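# Close the white door from inside so it latches

## Task

From inside the room, push the white door shut until its latch catches and holds. Disturb nothing else, and finish with both grippers empty, released and backed away from the door. The robot must not tip over or be left leaning, or the task fails. Once everything has settled, during the final second, neither arm, hand nor the lift may touch anything, and the base may touch only fixed things, not movable ones such as parts, boxes, carts, lids or drawers.

## Robot and tools

Robot: the LinearBot has an omnidirectional wheeled base and a column about 1.7 m high. A carriage rides the column (lift_m) and carries two identical six-joint arms, left and right, each with a two-finger gripper. Arm bases sit about 0.57 m + lift_m above the floor, and the carriage extends about 0.15 m lower than that. A hand reaches about 0.78 m from its shoulder but only about 0.38 m below its arm base. The hand is roughly 0.16 m long and 0.1 m wide (0.14 m open). Parked arm joints 1-6 are 0, 0.05, 0.05, 1.45, 0, 0, and the parked robot is about 0.85 m wide by 0.65 m long.

Cameras: carriage_camera is fixed on the carriage, facing forward and tilted about 20 degrees down. left_wrist_camera and right_wrist_camera look out past their fingertips.

Frames: all positions are in metres. In the base frame the origin is on the floor under the base centre, x is forward, y is left and z is up. The left_hand and right_hand readings are the point between each hand's finger pads, given in this frame. Their quat_wxyz rotates base axes into hand axes; hand z runs along the fingers and the fingers open along hand y. base_odometry uses the base frame as it was at scene start and counts only wheel turns, so slip shows up as travel. Heading is in rad, left positive, within -3.142 to 3.142.

move: every argument except cameras forms one action, which needs base, joints or both.
- base: a relative offset from where the base last reported itself, with exactly one key. translate_m is metres forward (+) or back, -2 to 2. strafe_m is metres left (+) or right, -2 to 2. rotate_rad is an on-the-spot turn, counter-clockwise (+), -6.3 to 6.3.
- joints: a single dict covering both arms, with absolute targets keyed by name. lift_m runs 0 to 1 m. Both arms have the same limits. joint1 is arm yaw, 0 forward, left positive, -2.617 to 3.054. joint2 is the shoulder, 0 to 3.141 (0 upper arm back and level, 1.57 upright, 3.14 forward and level). joint3 is the elbow, 0 folded to 3.141 straight. joint4 is wrist pitch, -1.57 to 1.57, positive lifts the fingertips. joint5 is wrist yaw, -1.57 to 1.57, positive swings the fingertips right. joint6 is hand roll, -2.094 to 2.094. left_gripper_m and right_gripper_m give the pad gap, 0 to 0.093 m. A joint not named keeps its earlier target.
- speeds: optional caps for this action only. translate_m and strafe_m 0.02-0.5 m/s, rotate_rad 0.05-1.57 rad/s, lift_m 0.08-0.25 m/s. The defaults are the maximums.
- min_time_s: 0.1-8 s, the least time any arm or gripper motion may take. Using it gives straighter, gentler arm paths.
- cameras: a list of camera names or "all". [] returns no images.
An unknown key makes the call invalid. An out-of-range value gets it refused, and the later move, wait and finished_scene calls in that same reply are skipped. No action may run longer than 15 s, and base moves time out at 14 s.

wait(seconds 0-10, cameras): lets the scene run with nothing new commanded. zoom_image(camera, region [x0,y0,x1,y1] in pixels, origin top-left, up to 504x504) enlarges part of that camera's latest image. read_manual returns only the licence texts. finished_scene(scene) ends the current scene and cannot be undone; calls after it in the same reply go to the next scene. The scene should be ended marked done only if the door truly latched.

Result lines: "move" reads done, or else the worst status. base_status and joint_status per motion: done (for the base, the wheels turned the full amount even if they slipped); off_target (stopped short and may still be pushing); contact_stop or time_out (target dropped, holding where it stopped); not_followed (a self-collision check blocked that arm's targets, while the gripper still moves); limit_stop_at_motor_heat. on_its_own lists uncommanded activity, where "held at" is a target, not a reading. motor_effort is a percentage of maximum, with the peak of the last action in brackets; it is noisy and biased. drive_wheels is the busiest wheel motor. Joint torques per arm wrap at ±28 N m for joints 1-3. The Motor temperatures line gives, per arm, joints 1-6 then the gripper. MOTOR HOT appears from 75 °C. At 100 °C that arm goes limp for 30-60 s (OVER-TEMPERATURE FAULT). Parking the arm cools it.

Cautions: hand readings drift at long reach, and the real hand is usually lower. Arms have no contact stop. A blocked arm keeps pushing, heats up, and snaps to its target once it is freed. The base only stops on a wheel-effort rise, ignores the arms, and may stop late or not at all. If you end up pinned, back off about 0.2 m (or turn back). Never reverse under a table edge. The robot tips most easily with the carriage high, arms out, or while pushing or pulling, so push the door gently and slowly to avoid slamming it. Keep the arms from hitting or pressing on each other. If both arms are withheld, move one out first with joint1 turned away, then the other. Odometry heading can drift a degree or two. Time keeps running while you think, and the robot holds its last command during that time. To finish, open the grippers, pull the hands off the door, back the base away, and check in the images that nothing is touching and the robot stands level.

Each tool is called after "Call:" in YAML: its name, and indented under it one key for each argument.

## Session

Call:
move:

Scene clock: 0.00 s.
Joint torques (N m): no reading
Motor temperatures (°C): left_arm=[31 34 39 31 28 30 27] | right_arm=[32 35 36 31 30 29 31]
base_odometry: x=+0.000 y=+0.000 heading=+0.000
base_status: not commanded
joint_positions: lift_m=+0.300 left_joint1_rad=-0.003 left_joint2_rad=+0.052 left_joint3_rad=+0.038 left_joint4_rad=+1.430 left_joint5_rad=-0.033 left_joint6_rad=+0.031 left_gripper_m=+0.09396 right_joint1_rad=+0.000 right_joint2_rad=+0.035 right_joint3_rad=+0.040 right_joint4_rad=+1.434 right_joint5_rad=-0.028 right_joint6_rad=-0.032 right_gripper_m=+0.09396
joint_status: not commanded
motor_effort: lift_m=+18 drive_wheels=+1
left_hand: x=+0.2549 y=+0.3027 z=+1.3074 quat_wxyz=(+0.997, -0.015, +0.077, +0.015) (m; base frame)
right_hand: x=+0.2482 y=-0.2924 z=+1.3082 quat_wxyz=(+0.998, -0.015, +0.065, -0.015) (m; base frame)
pictures: carriage_camera, left_wrist_camera, right_wrist_camera
Images, in order (width x height): carriage_camera 672x504, left_wrist_camera 672x504, right_wrist_camera 672x504.

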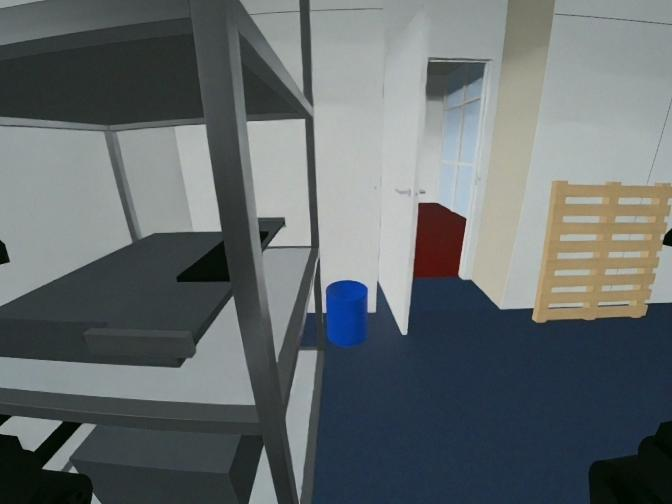

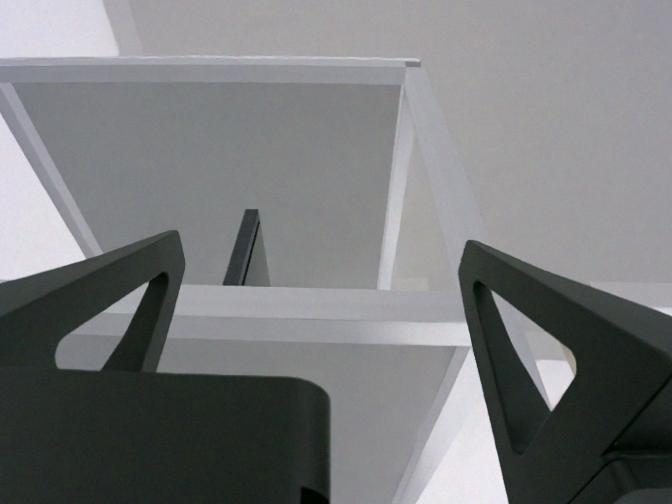

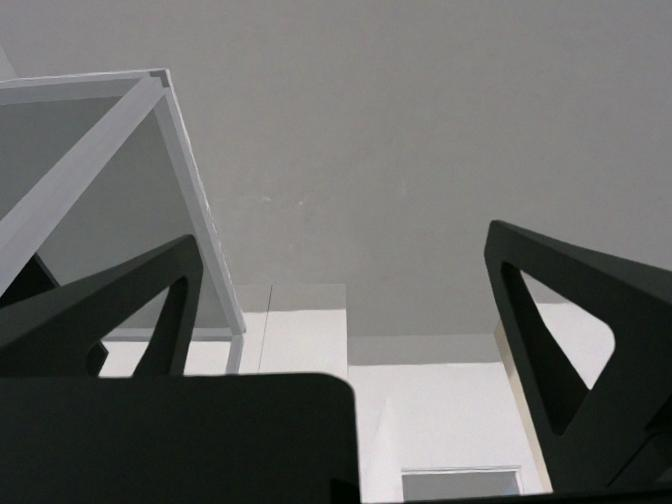

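Call:
move:
  base: {"strafe_m":-0.6}
  joints: {"lift_m":0.05}
  cameras: ["carriage_camera"]

Call:
move:
  base: {"translate_m":0.6}
  joints: {"left_joint2_rad":2.6,"left_joint3_rad":2.35,"left_joint4_rad":0.25,"left_gripper_m":0}
  min_time_s: 2
  cameras: ["carriage_camera","left_wrist_camera"]

Scene clock: 35.83 s.
Joint torques (N m): left_arm=[-0.21 3.97 5.53 -0.09 0.09 0.05] | right_arm=[-0.17 3.84 5.98 -0.21 -0.05 -0.06]
Motor temperatures (°C): left_arm=[31 35 42 31 28 30 27] | right_arm=[32 37 37 31 30 29 31]
move: done
base_odometry: x=-0.001 y=-0.600 heading=-0.001
base_status: done
joint_positions: lift_m=+0.050 left_joint1_rad=-0.003 left_joint2_rad=+0.052 left_joint3_rad=+0.038 left_joint4_rad=+1.430 left_joint5_rad=-0.033 left_joint6_rad=+0.031 left_gripper_m=+0.09396 right_joint1_rad=+0.001 right_joint2_rad=+0.035 right_joint3_rad=+0.040 right_joint4_rad=+1.434 right_joint5_rad=-0.028 right_joint6_rad=-0.032 right_gripper_m=+0.09396
joint_status: all done
motor_effort: lift_m=+18(19) drive_wheels=-3(18)
left_hand: x=+0.2549 y=+0.3027 z=+1.0573 quat_wxyz=(+0.997, -0.015, +0.077, +0.015) (m; base frame)
right_hand: x=+0.2482 y=-0.2924 z=+1.0581 quat_wxyz=(+0.998, -0.015, +0.065, -0.015) (m; base frame)
pictures: carriage_camera
Images, in order (width x height): carriage_camera 672x504.

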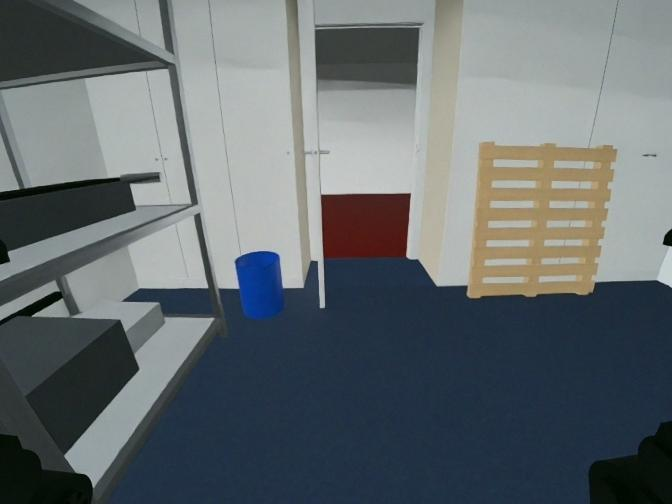

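Scene clock: 39.27 s.
Joint torques (N m): left_arm=[-0.24 -16.76 9.52 1.93 0.13 0.02] | right_arm=[-0.17 3.88 5.94 -0.19 -0.05 -0.05]
Motor temperatures (°C): left_arm=[31 36 42 32 28 30 27] | right_arm=[32 37 37 31 30 29 31]
move: done
base_odometry: x=+0.599 y=-0.601 heading=-0.001
base_status: done
joint_positions: lift_m=+0.050 left_joint1_rad=-0.003 left_joint2_rad=+2.599 left_joint3_rad=+2.323 left_joint4_rad=+0.252 left_joint5_rad=-0.033 left_joint6_rad=+0.031 left_gripper_m=+0.00060 right_joint1_rad=+0.001 right_joint2_rad=+0.035 right_joint3_rad=+0.040 right_joint4_rad=+1.433 right_joint5_rad=-0.028 right_joint6_rad=-0.032 right_gripper_m=+0.09396
joint_status: all done
motor_effort: lift_m=+18(19) drive_wheels=+1(15)
left_hand: x=+0.9590 y=+0.3006 z=+0.8657 quat_wxyz=(+0.698, +0.001, +0.715, +0.021) (m; base frame)
right_hand: x=+0.2484 y=-0.2924 z=+1.0582 quat_wxyz=(+0.998, -0.015, +0.066, -0.015) (m; base frame)
pictures: carriage_camera, left_wrist_camera
Images, in order (width x height): carriage_camera 672x504, left_wrist_camera 672x504.

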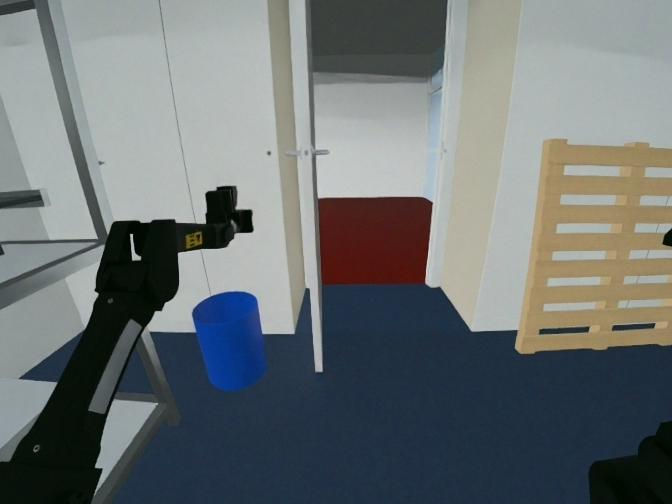

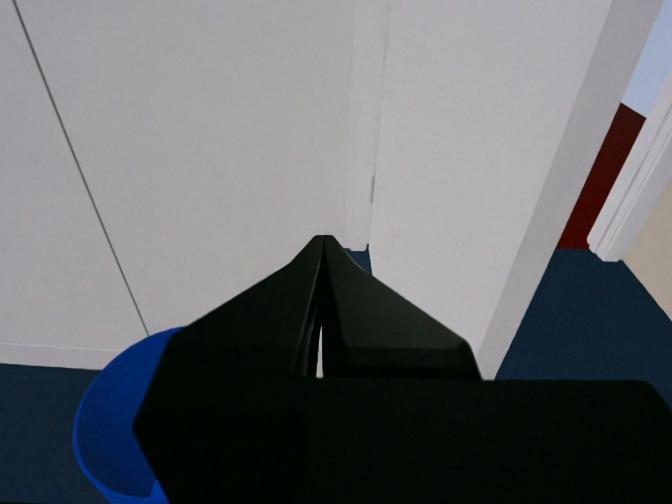

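Call:
move:
  base: {"translate_m":0.4}
  cameras: ["carriage_camera"]

Call:
move:
  base: {"strafe_m":-0.45}
  speeds: {"strafe_m":0.15}
  cameras: ["carriage_camera","left_wrist_camera"]

Scene clock: 57.53 s.
Joint torques (N m): left_arm=[-0.12 -16.8 9.43 1.99 0.08 0.05] | right_arm=[-0.16 3.85 6.02 -0.17 -0.05 -0.04]
Motor temperatures (°C): left_arm=[31 43 45 35 28 30 27] | right_arm=[32 37 37 30 30 29 31]
move: done
base_odometry: x=+0.999 y=-0.602 heading=-0.002
base_status: done
joint_positions: lift_m=+0.050 left_joint1_rad=-0.003 left_joint2_rad=+2.599 left_joint3_rad=+2.324 left_joint4_rad=+0.249 left_joint5_rad=-0.033 left_joint6_rad=+0.031 left_gripper_m=+0.00060 right_joint1_rad=+0.001 right_joint2_rad=+0.035 right_joint3_rad=+0.040 right_joint4_rad=+1.433 right_joint5_rad=-0.028 right_joint6_rad=-0.032 right_gripper_m=+0.09396
joint_status: not commanded
motor_effort: lift_m=+18(18) drive_wheels=-4(16)
left_hand: x=+0.9590 y=+0.3006 z=+0.8655 quat_wxyz=(+0.698, +0.001, +0.716, +0.021) (m; base frame)
right_hand: x=+0.2486 y=-0.2924 z=+1.0582 quat_wxyz=(+0.998, -0.015, +0.066, -0.015) (m; base frame)
pictures: carriage_camera
Images, in order (width x height): carriage_camera 672x504.

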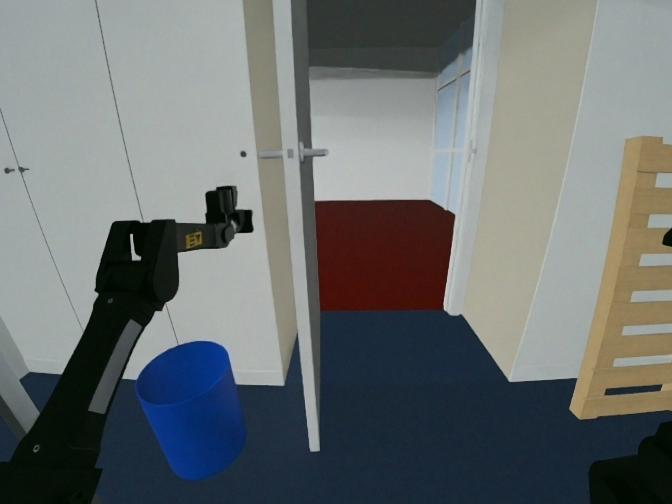

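Scene clock: 61.43 s.
Joint torques (N m): left_arm=[-0.05 -16.76 9.4 1.98 0.25 0.04] | right_arm=[-0.25 3.84 5.96 -0.18 -0.07 -0.03]
Motor temperatures (°C): left_arm=[31 45 45 35 28 30 27] | right_arm=[32 37 37 30 30 29 31]
move: done
base_odometry: x=+0.999 y=-1.052 heading=-0.001
base_status: done
joint_positions: lift_m=+0.050 left_joint1_rad=-0.004 left_joint2_rad=+2.599 left_joint3_rad=+2.324 left_joint4_rad=+0.249 left_joint5_rad=-0.047 left_joint6_rad=+0.029 left_gripper_m=+0.00059 right_joint1_rad=+0.001 right_joint2_rad=+0.035 right_joint3_rad=+0.040 right_joint4_rad=+1.433 right_joint5_rad=-0.028 right_joint6_rad=-0.032 right_gripper_m=+0.09396
joint_status: not commanded
motor_effort: lift_m=+18(18) drive_wheels=+0(12)
left_hand: x=+0.9589 y=+0.3019 z=+0.8654 quat_wxyz=(+0.697, -0.004, +0.716, +0.025) (m; base frame)
right_hand: x=+0.2486 y=-0.2924 z=+1.0582 quat_wxyz=(+0.998, -0.015, +0.066, -0.015) (m; base frame)
pictures: carriage_camera, left_wrist_camera
Images, in order (width x height): carriage_camera 672x504, left_wrist_camera 672x504.

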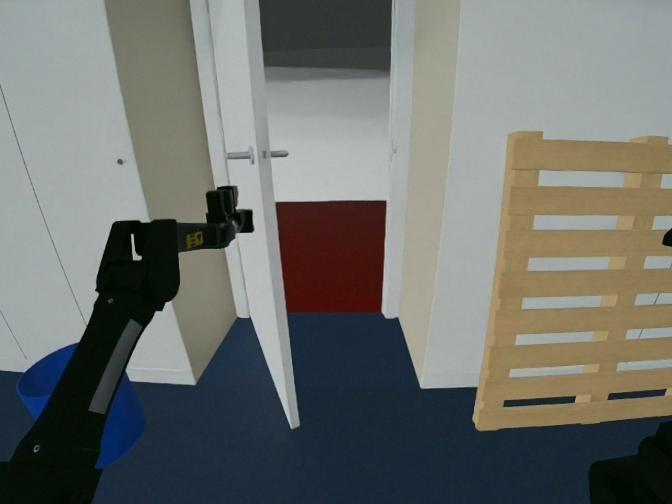

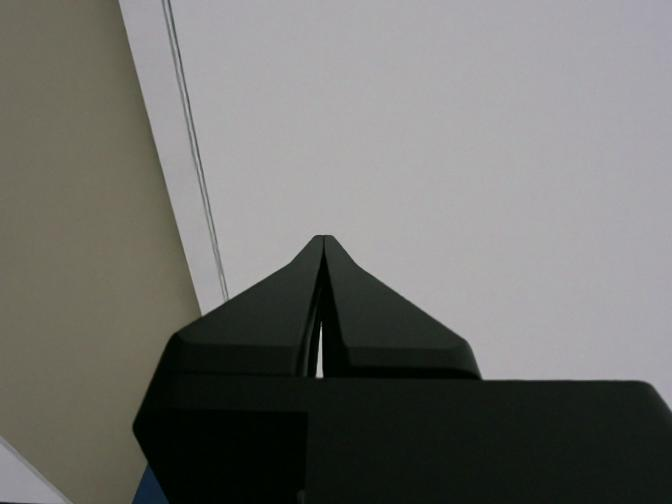

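Call:
move:
  base: {"translate_m":0.15}
  speeds: {"translate_m":0.15}
  cameras: []

Call:
move:
  base: {"strafe_m":-0.25}
  speeds: {"strafe_m":0.15}
  cameras: ["carriage_camera"]

Call:
move:
  base: {"translate_m":0.2}
  speeds: {"translate_m":0.15}
  cameras: ["carriage_camera","left_wrist_camera"]

Scene clock: 71.57 s.
Joint torques (N m): left_arm=[-0.49 -16.7 9.43 1.99 0.31 0.08] | right_arm=[-0.27 3.86 5.96 -0.18 -0.05 -0.03]
Motor temperatures (°C): left_arm=[31 48 46 37 28 30 28] | right_arm=[32 37 37 30 30 29 31]
move: done
base_odometry: x=+1.149 y=-1.052 heading=-0.002
base_status: done
joint_positions: lift_m=+0.050 left_joint1_rad=+0.003 left_joint2_rad=+2.599 left_joint3_rad=+2.324 left_joint4_rad=+0.248 left_joint5_rad=-0.048 left_joint6_rad=+0.028 left_gripper_m=+0.00059 right_joint1_rad=+0.001 right_joint2_rad=+0.035 right_joint3_rad=+0.040 right_joint4_rad=+1.433 right_joint5_rad=-0.028 right_joint6_rad=-0.032 right_gripper_m=+0.09396
joint_status: not commanded
motor_effort: lift_m=+18(18) drive_wheels=-3(11)
left_hand: x=+0.9589 y=+0.3078 z=+0.8653 quat_wxyz=(+0.697, -0.008, +0.716, +0.028) (m; base frame)
right_hand: x=+0.2486 y=-0.2924 z=+1.0582 quat_wxyz=(+0.998, -0.015, +0.066, -0.015) (m; base frame)
pictures: none
No camera images: "cameras" was empty.

Scene clock: 74.13 s.
Joint torques (N m): left_arm=[-0.17 -16.76 9.36 1.98 0.27 0.05] | right_arm=[-0.02 3.88 6 -0.18 -0.08 -0.04]
Motor temperatures (°C): left_arm=[31 48 46 37 28 30 28] | right_arm=[32 37 37 30 30 29 31]
move: done
base_odometry: x=+1.149 y=-1.302 heading=-0.002
base_status: done
joint_positions: lift_m=+0.050 left_joint1_rad=-0.004 left_joint2_rad=+2.599 left_joint3_rad=+2.324 left_joint4_rad=+0.248 left_joint5_rad=-0.048 left_joint6_rad=+0.028 left_gripper_m=+0.00059 right_joint1_rad=+0.001 right_joint2_rad=+0.035 right_joint3_rad=+0.040 right_joint4_rad=+1.433 right_joint5_rad=-0.028 right_joint6_rad=-0.032 right_gripper_m=+0.09396
joint_status: not commanded
motor_effort: lift_m=+18(18) drive_wheels=-2(15)
left_hand: x=+0.9589 y=+0.3023 z=+0.8653 quat_wxyz=(+0.697, -0.005, +0.716, +0.026) (m; base frame)
right_hand: x=+0.2486 y=-0.2924 z=+1.0582 quat_wxyz=(+0.998, -0.015, +0.066, -0.015) (m; base frame)
pictures: carriage_camera
Images, in order (width x height): carriage_camera 672x504.

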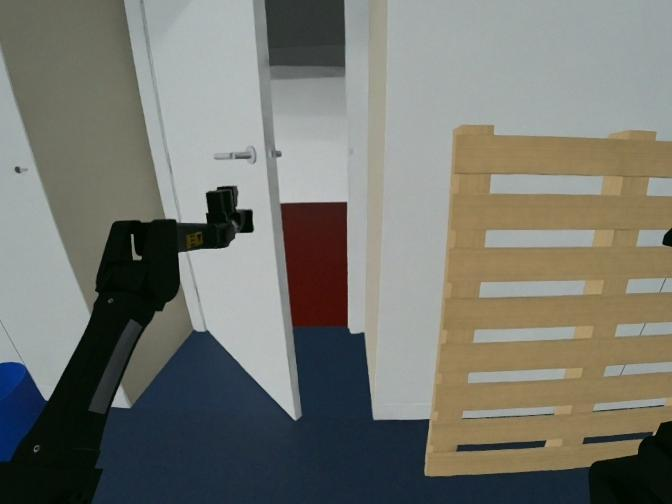

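Scene clock: 76.47 s.
Joint torques (N m): left_arm=[-0.55 -16.8 9.4 1.98 0.27 0.06] | right_arm=[-0.17 3.82 5.97 -0.18 -0.04 -0.05]
Motor temperatures (°C): left_arm=[31 49 46 37 28 30 28] | right_arm=[32 37 37 30 30 29 31]
move: done
base_odometry: x=+1.349 y=-1.303 heading=-0.002
base_status: done
joint_positions: lift_m=+0.050 left_joint1_rad=+0.001 left_joint2_rad=+2.599 left_joint3_rad=+2.324 left_joint4_rad=+0.247 left_joint5_rad=-0.048 left_joint6_rad=+0.028 left_gripper_m=+0.00059 right_joint1_rad=+0.001 right_joint2_rad=+0.035 right_joint3_rad=+0.040 right_joint4_rad=+1.433 right_joint5_rad=-0.028 right_joint6_rad=-0.032 right_gripper_m=+0.09396
joint_status: not commanded
motor_effort: lift_m=+18(18) drive_wheels=-3(13)
left_hand: x=+0.9589 y=+0.3064 z=+0.8651 quat_wxyz=(+0.697, -0.007, +0.717, +0.028) (m; base frame)
right_hand: x=+0.2486 y=-0.2924 z=+1.0582 quat_wxyz=(+0.998, -0.015, +0.066, -0.015) (m; base frame)
pictures: carriage_camera, left_wrist_camera
Images, in order (width x height): carriage_camera 672x504, left_wrist_camera 672x504.

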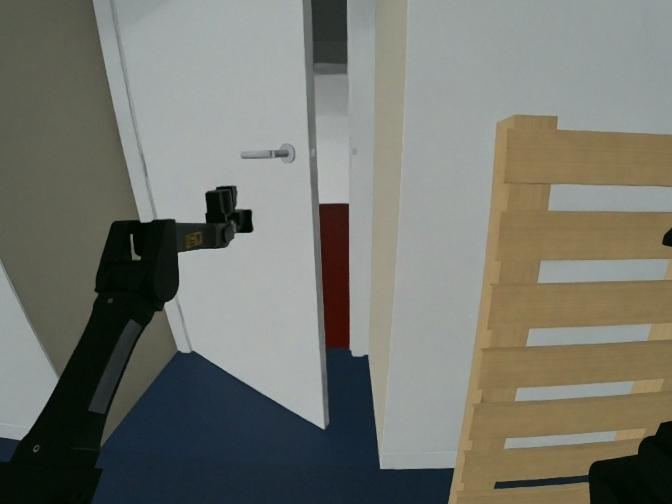

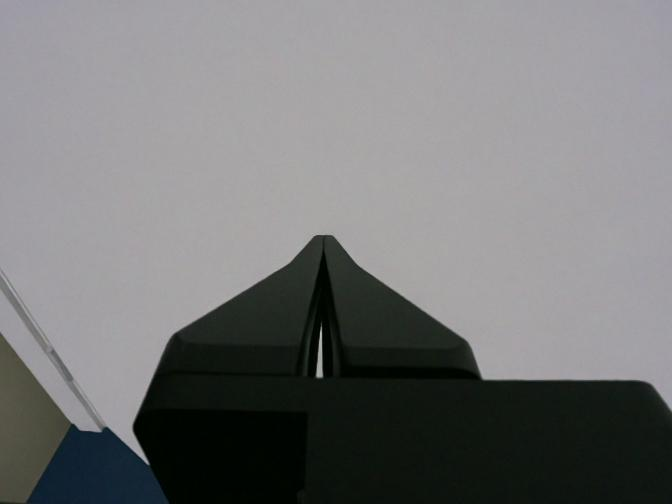

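Call:
move:
  base: {"translate_m":-0.2}
  joints: {"lift_m":0}
  cameras: []

Call:
move:
  base: {"strafe_m":0.4}
  joints: {"right_joint2_rad":2.6,"right_joint3_rad":2.35,"right_joint4_rad":0.25,"right_gripper_m":0,"left_joint2_rad":0.05,"left_joint3_rad":0.05,"left_joint4_rad":1.45}
  min_time_s: 2.5
  cameras: ["carriage_camera"]

Call:
move:
  base: {"translate_m":0.35}
  speeds: {"translate_m":0.15}
  cameras: ["carriage_camera","right_wrist_camera"]

Scene clock: 94.10 s.
Joint torques (N m): left_arm=[-0.51 -17.68 8.94 2.06 0.25 0.08] | right_arm=[-0.16 3.86 6.02 -0.18 -0.08 -0.05]
Motor temperatures (°C): left_arm=[31 54 47 39 28 30 28] | right_arm=[31 37 37 30 30 29 31]
move: done
base_odometry: x=+1.149 y=-1.303 heading=-0.002
base_status: done
joint_positions: lift_m=+0.000 left_joint1_rad=+0.001 left_joint2_rad=+2.606 left_joint3_rad=+2.332 left_joint4_rad=+0.240 left_joint5_rad=-0.048 left_joint6_rad=+0.028 left_gripper_m=+0.00059 right_joint1_rad=+0.001 right_joint2_rad=+0.035 right_joint3_rad=+0.040 right_joint4_rad=+1.432 right_joint5_rad=-0.028 right_joint6_rad=-0.032 right_gripper_m=+0.09396
joint_status: all done
motor_effort: lift_m=+19(19) drive_wheels=-1(11)
left_hand: x=+0.9599 y=+0.3064 z=+0.8114 quat_wxyz=(+0.694, -0.007, +0.719, +0.028) (m; base frame)
right_hand: x=+0.2488 y=-0.2924 z=+1.0081 quat_wxyz=(+0.998, -0.015, +0.067, -0.015) (m; base frame)
pictures: none
No camera images: "cameras" was empty.

Scene clock: 96.97 s.
Joint torques (N m): left_arm=[-0.47 3.14 4.66 0.09 0.24 0.05] | right_arm=[-0.28 -14.41 10.81 2.15 -0.05 -0.04]
Motor temperatures (°C): left_arm=[31 54 47 39 28 30 28] | right_arm=[31 38 38 30 30 29 31]
move: done
base_odometry: x=+1.149 y=-0.903 heading=-0.002
base_status: done
joint_positions: lift_m=+0.000 left_joint1_rad=-0.002 left_joint2_rad=+0.057 left_joint3_rad=+0.056 left_joint4_rad=+1.434 left_joint5_rad=-0.044 left_joint6_rad=+0.028 left_gripper_m=+0.00059 right_joint1_rad=+0.002 right_joint2_rad=+2.585 right_joint3_rad=+2.322 right_joint4_rad=+0.258 right_joint5_rad=-0.028 right_joint6_rad=-0.032 right_gripper_m=+0.00010
joint_status: all done
motor_effort: lift_m=+18(19) drive_wheels=-2(14)
left_hand: x=+0.2505 y=+0.3046 z=+1.0124 quat_wxyz=(+0.997, -0.021, +0.069, +0.015) (m; base frame)
right_hand: x=+0.9572 y=-0.2907 z=+0.8269 quat_wxyz=(+0.705, -0.022, +0.708, -0.001) (m; base frame)
pictures: carriage_camera
Images, in order (width x height): carriage_camera 672x504.

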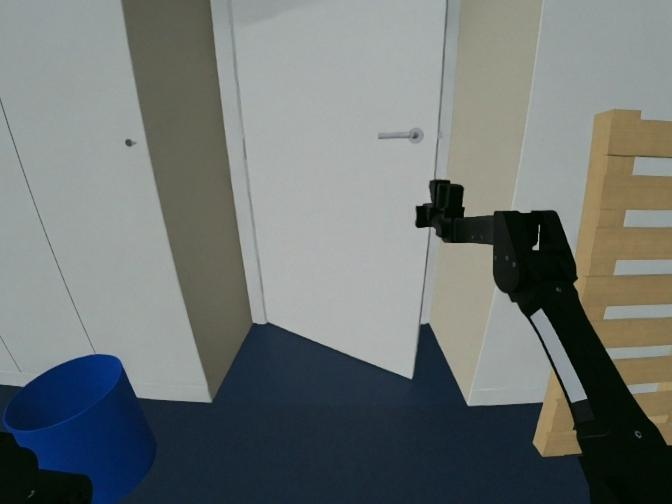

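Scene clock: 100.27 s.
Joint torques (N m): left_arm=[-0.29 3.04 4.72 0.04 0.26 0.07] | right_arm=[-0.95 -14.3 10.76 2.17 0.05 -0.04]
Motor temperatures (°C): left_arm=[31 53 47 38 28 30 28] | right_arm=[31 39 38 31 30 29 31]
move: done
base_odometry: x=+1.499 y=-0.903 heading=-0.001
base_status: done
joint_positions: lift_m=+0.000 left_joint1_rad=-0.002 left_joint2_rad=+0.057 left_joint3_rad=+0.056 left_joint4_rad=+1.441 left_joint5_rad=-0.044 left_joint6_rad=+0.028 left_gripper_m=+0.00059 right_joint1_rad=+0.009 right_joint2_rad=+2.585 right_joint3_rad=+2.323 right_joint4_rad=+0.253 right_joint5_rad=-0.041 right_joint6_rad=-0.032 right_gripper_m=+0.00009
joint_status: not commanded
motor_effort: lift_m=+18(18) drive_wheels=-3(14)
left_hand: x=+0.2487 y=+0.3046 z=+1.0126 quat_wxyz=(+0.998, -0.021, +0.066, +0.014) (m; base frame)
right_hand: x=+0.9571 y=-0.2835 z=+0.8259 quat_wxyz=(+0.704, -0.029, +0.710, +0.006) (m; base frame)
pictures: carriage_camera, right_wrist_camera
Images, in order (width x height): carriage_camera 672x504, right_wrist_camera 672x504.

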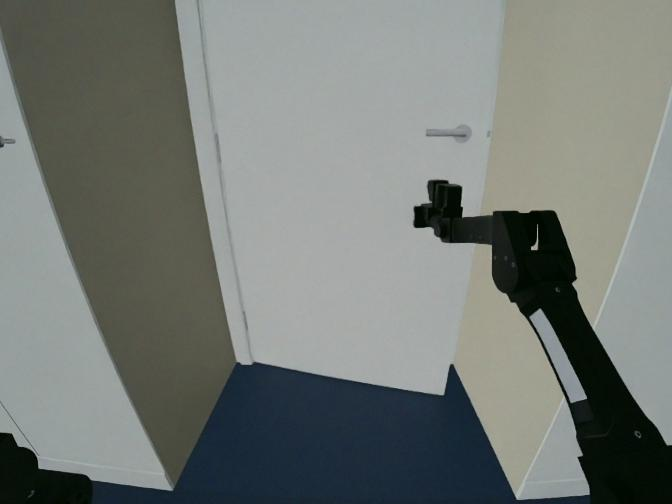

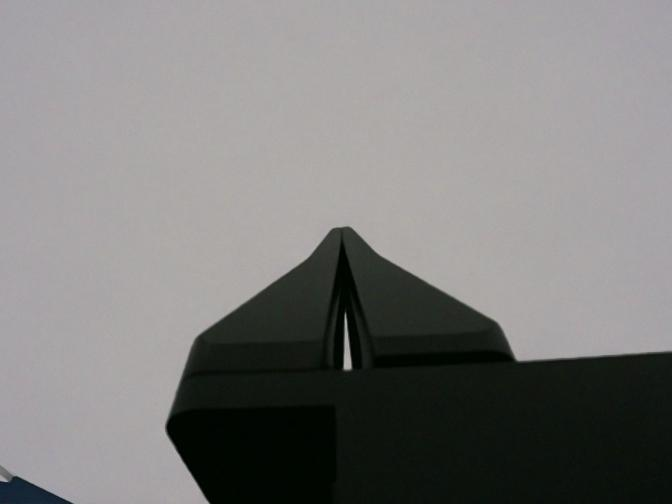

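Call:
move:
  base: {"translate_m":0.18}
  speeds: {"translate_m":0.08}
  cameras: ["carriage_camera"]

Call:
move:
  base: {"translate_m":0.12}
  speeds: {"translate_m":0.06}
  cameras: ["carriage_camera"]

Scene clock: 107.50 s.
Joint torques (N m): left_arm=[-0.2 3.15 4.46 -0.04 0.28 0.08] | right_arm=[-0.88 -14.39 10.4 2.38 0.03 -0.04]
Motor temperatures (°C): left_arm=[31 50 46 36 28 30 28] | right_arm=[31 42 39 33 30 29 31]
move: done
base_odometry: x=+1.679 y=-0.903 heading=-0.001
base_status: done
joint_positions: lift_m=+0.000 left_joint1_rad=-0.002 left_joint2_rad=+0.057 left_joint3_rad=+0.056 left_joint4_rad=+1.445 left_joint5_rad=-0.044 left_joint6_rad=+0.028 left_gripper_m=+0.00059 right_joint1_rad=+0.007 right_joint2_rad=+2.586 right_joint3_rad=+2.325 right_joint4_rad=+0.238 right_joint5_rad=-0.041 right_joint6_rad=-0.032 right_gripper_m=+0.00009
joint_status: not commanded
motor_effort: lift_m=+18(18) drive_wheels=+6(13)
left_hand: x=+0.2477 y=+0.3046 z=+1.0128 quat_wxyz=(+0.998, -0.021, +0.064, +0.014) (m; base frame)
right_hand: x=+0.9572 y=-0.2846 z=+0.8229 quat_wxyz=(+0.699, -0.029, +0.714, +0.006) (m; base frame)
pictures: carriage_camera
Images, in order (width x height): carriage_camera 672x504.

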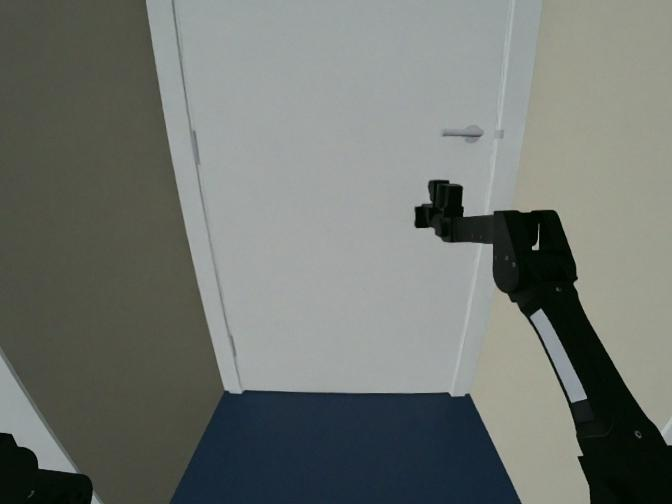

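Scene clock: 110.03 s.
Joint torques (N m): left_arm=[-0.2 3.28 4.67 -0.09 0.23 0.11] | right_arm=[-1.62 2.88 8.65 7.65 0.47 0.31]
Motor temperatures (°C): left_arm=[31 49 46 36 28 30 28] | right_arm=[31 42 40 41 30 29 31]
move: done
base_odometry: x=+1.799 y=-0.903 heading=-0.002
base_status: done
joint_positions: lift_m=+0.000 left_joint1_rad=-0.002 left_joint2_rad=+0.056 left_joint3_rad=+0.054 left_joint4_rad=+1.448 left_joint5_rad=-0.043 left_joint6_rad=+0.028 left_gripper_m=+0.00059 right_joint1_rad=+0.017 right_joint2_rad=+2.405 right_joint3_rad=+2.337 right_joint4_rad=-0.856 right_joint5_rad=-0.090 right_joint6_rad=-0.063 right_gripper_m=+0.00007
joint_status: not commanded
motor_effort: lift_m=+18(19) drive_wheels=+20(33)
left_hand: x=+0.2471 y=+0.3044 z=+1.0123 quat_wxyz=(+0.998, -0.020, +0.062, +0.014) (m; base frame)
right_hand: x=+0.8267 y=-0.2715 z=+0.7187 quat_wxyz=(+0.318, -0.052, +0.946, +0.035) (m; base frame)
pictures: carriage_camera
Images, in order (width x height): carriage_camera 672x504.

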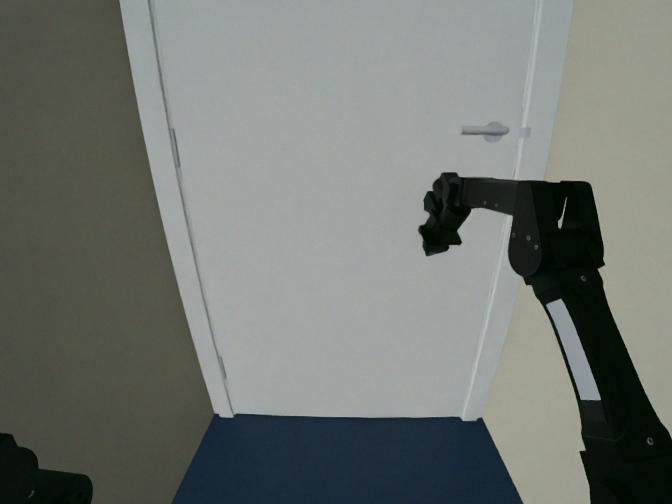

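Call:
zoom_image:
  camera: "carriage_camera"
  region: [420, 60, 600, 195]

Call:
zoom_image:
  camera: "carriage_camera"
  region: [420, 300, 580, 430]

Scaled by 2.800 from the camera's 672x504 image, which has a finer 960x720 frame.

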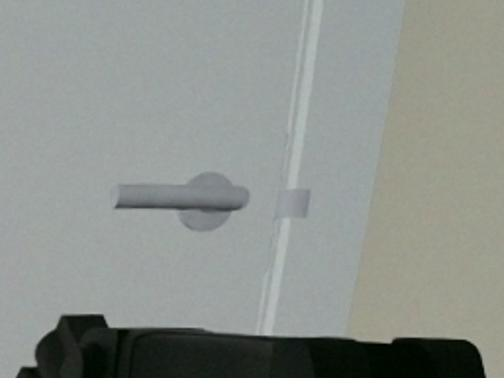

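Scaled by 3.150 from the camera's 672x504 image, which has a finer 960x720 frame.

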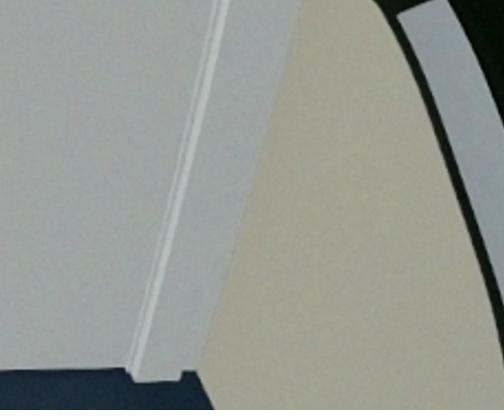

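Call:
move:
  base: {"translate_m":-0.3}
  speeds: {"translate_m":0.1}
  cameras: ["carriage_camera"]

Call:
zoom_image:
  camera: "carriage_camera"
  region: [400, 60, 560, 195]

Scene clock: 125.33 s.
Joint torques (N m): left_arm=[-0.14 3.3 4.82 -0.06 0.25 0.08] | right_arm=[-0.57 -18.24 10.06 2.36 0.04 0.05]
Motor temperatures (°C): left_arm=[31 45 45 35 28 30 28] | right_arm=[31 45 41 76 30 29 31]
move: done
MOTOR HOT: joint 4 (wrist pitch) of the right arm reports 76 °C; the controller stops that arm at 100 °C. To cool a motor, set the load down, stop pushing, or move to a pose that needs little force.
base_odometry: x=+1.499 y=-0.902 heading=-0.003
base_status: done
joint_positions: lift_m=+0.000 left_joint1_rad=-0.002 left_joint2_rad=+0.056 left_joint3_rad=+0.054 left_joint4_rad=+1.448 left_joint5_rad=-0.043 left_joint6_rad=+0.028 left_gripper_m=+0.00059 right_joint1_rad=+0.005 right_joint2_rad=+2.626 right_joint3_rad=+2.329 right_joint4_rad=+0.241 right_joint5_rad=-0.040 right_joint6_rad=-0.040 right_gripper_m=+0.00007
joint_status: not commanded
motor_effort: lift_m=+18(18) drive_wheels=-3(17)
left_hand: x=+0.2472 y=+0.3044 z=+1.0122 quat_wxyz=(+0.998, -0.020, +0.063, +0.014) (m; base frame)
right_hand: x=+0.9620 y=-0.2868 z=+0.7964 quat_wxyz=(+0.687, -0.030, +0.726, +0.002) (m; base frame)
pictures: carriage_camera
Images, in order (width x height): carriage_camera 672x504.

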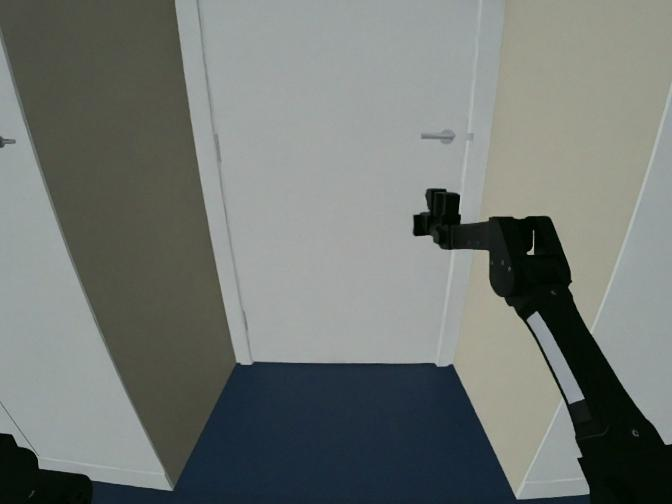

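Scaled by 3.150 from the camera's 672x504 image, which has a finer 960x720 frame.

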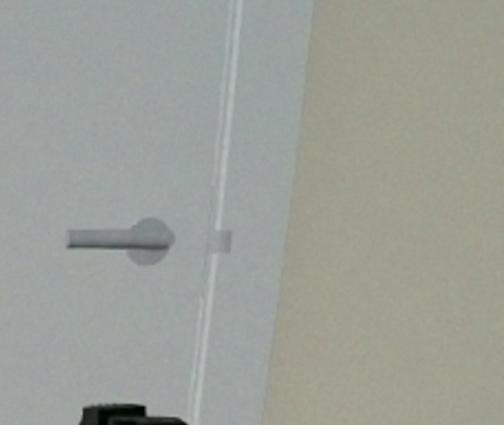

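Call:
move:
  joints: {"right_joint2_rad":0.05,"right_joint3_rad":0.05,"right_joint4_rad":1.45}
  min_time_s: 2
  cameras: ["carriage_camera"]

Call:
zoom_image:
  camera: "carriage_camera"
  region: [380, 60, 520, 380]

Call:
finished_scene:
  scene: 1
  done: true

Scene clock: 136.10 s.
Joint torques (N m): left_arm=[-0.2 3.33 4.85 -0.09 0.22 0.09] | right_arm=[-0.51 2.91 4.97 -0.09 0.06 0.06]
Motor temperatures (°C): left_arm=[31 43 44 34 28 30 28] | right_arm=[31 55 41 63 30 29 31]
move: done
MOTOR HOT: cleared for the motors of the right arm.
base_odometry: x=+1.499 y=-0.902 heading=-0.003
base_status: not commanded
joint_positions: lift_m=+0.000 left_joint1_rad=-0.002 left_joint2_rad=+0.056 left_joint3_rad=+0.054 left_joint4_rad=+1.448 left_joint5_rad=-0.043 left_joint6_rad=+0.028 left_gripper_m=+0.00059 right_joint1_rad=+0.005 right_joint2_rad=+0.059 right_joint3_rad=+0.058 right_joint4_rad=+1.438 right_joint5_rad=-0.038 right_joint6_rad=-0.040 right_gripper_m=+0.00007
joint_status: all done
motor_effort: lift_m=+18(18) drive_wheels=-3(8)
left_hand: x=+0.2472 y=+0.3044 z=+1.0122 quat_wxyz=(+0.998, -0.020, +0.063, +0.014) (m; base frame)
right_hand: x=+0.2494 y=-0.2904 z=+1.0131 quat_wxyz=(+0.997, -0.021, +0.066, -0.017) (m; base frame)
pictures: carriage_camera
Images, in order (width x height): carriage_camera 672x504.

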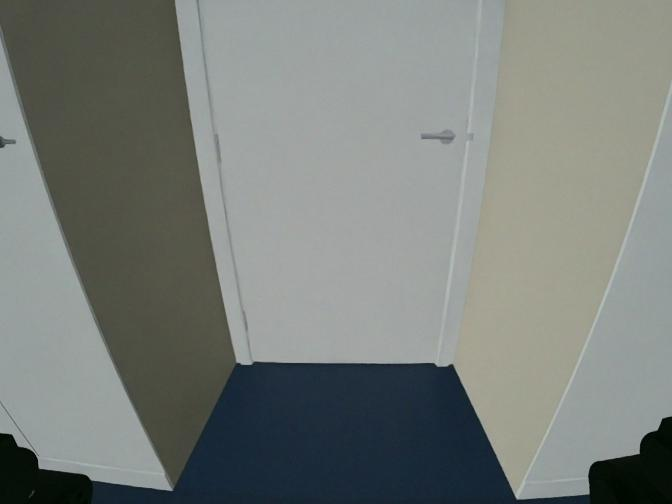

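Scaled by 1.575 from the camera's 672x504 image, which has a finer 960x720 frame.

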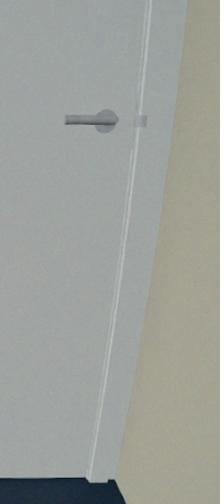

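The scene is finished: the task was done.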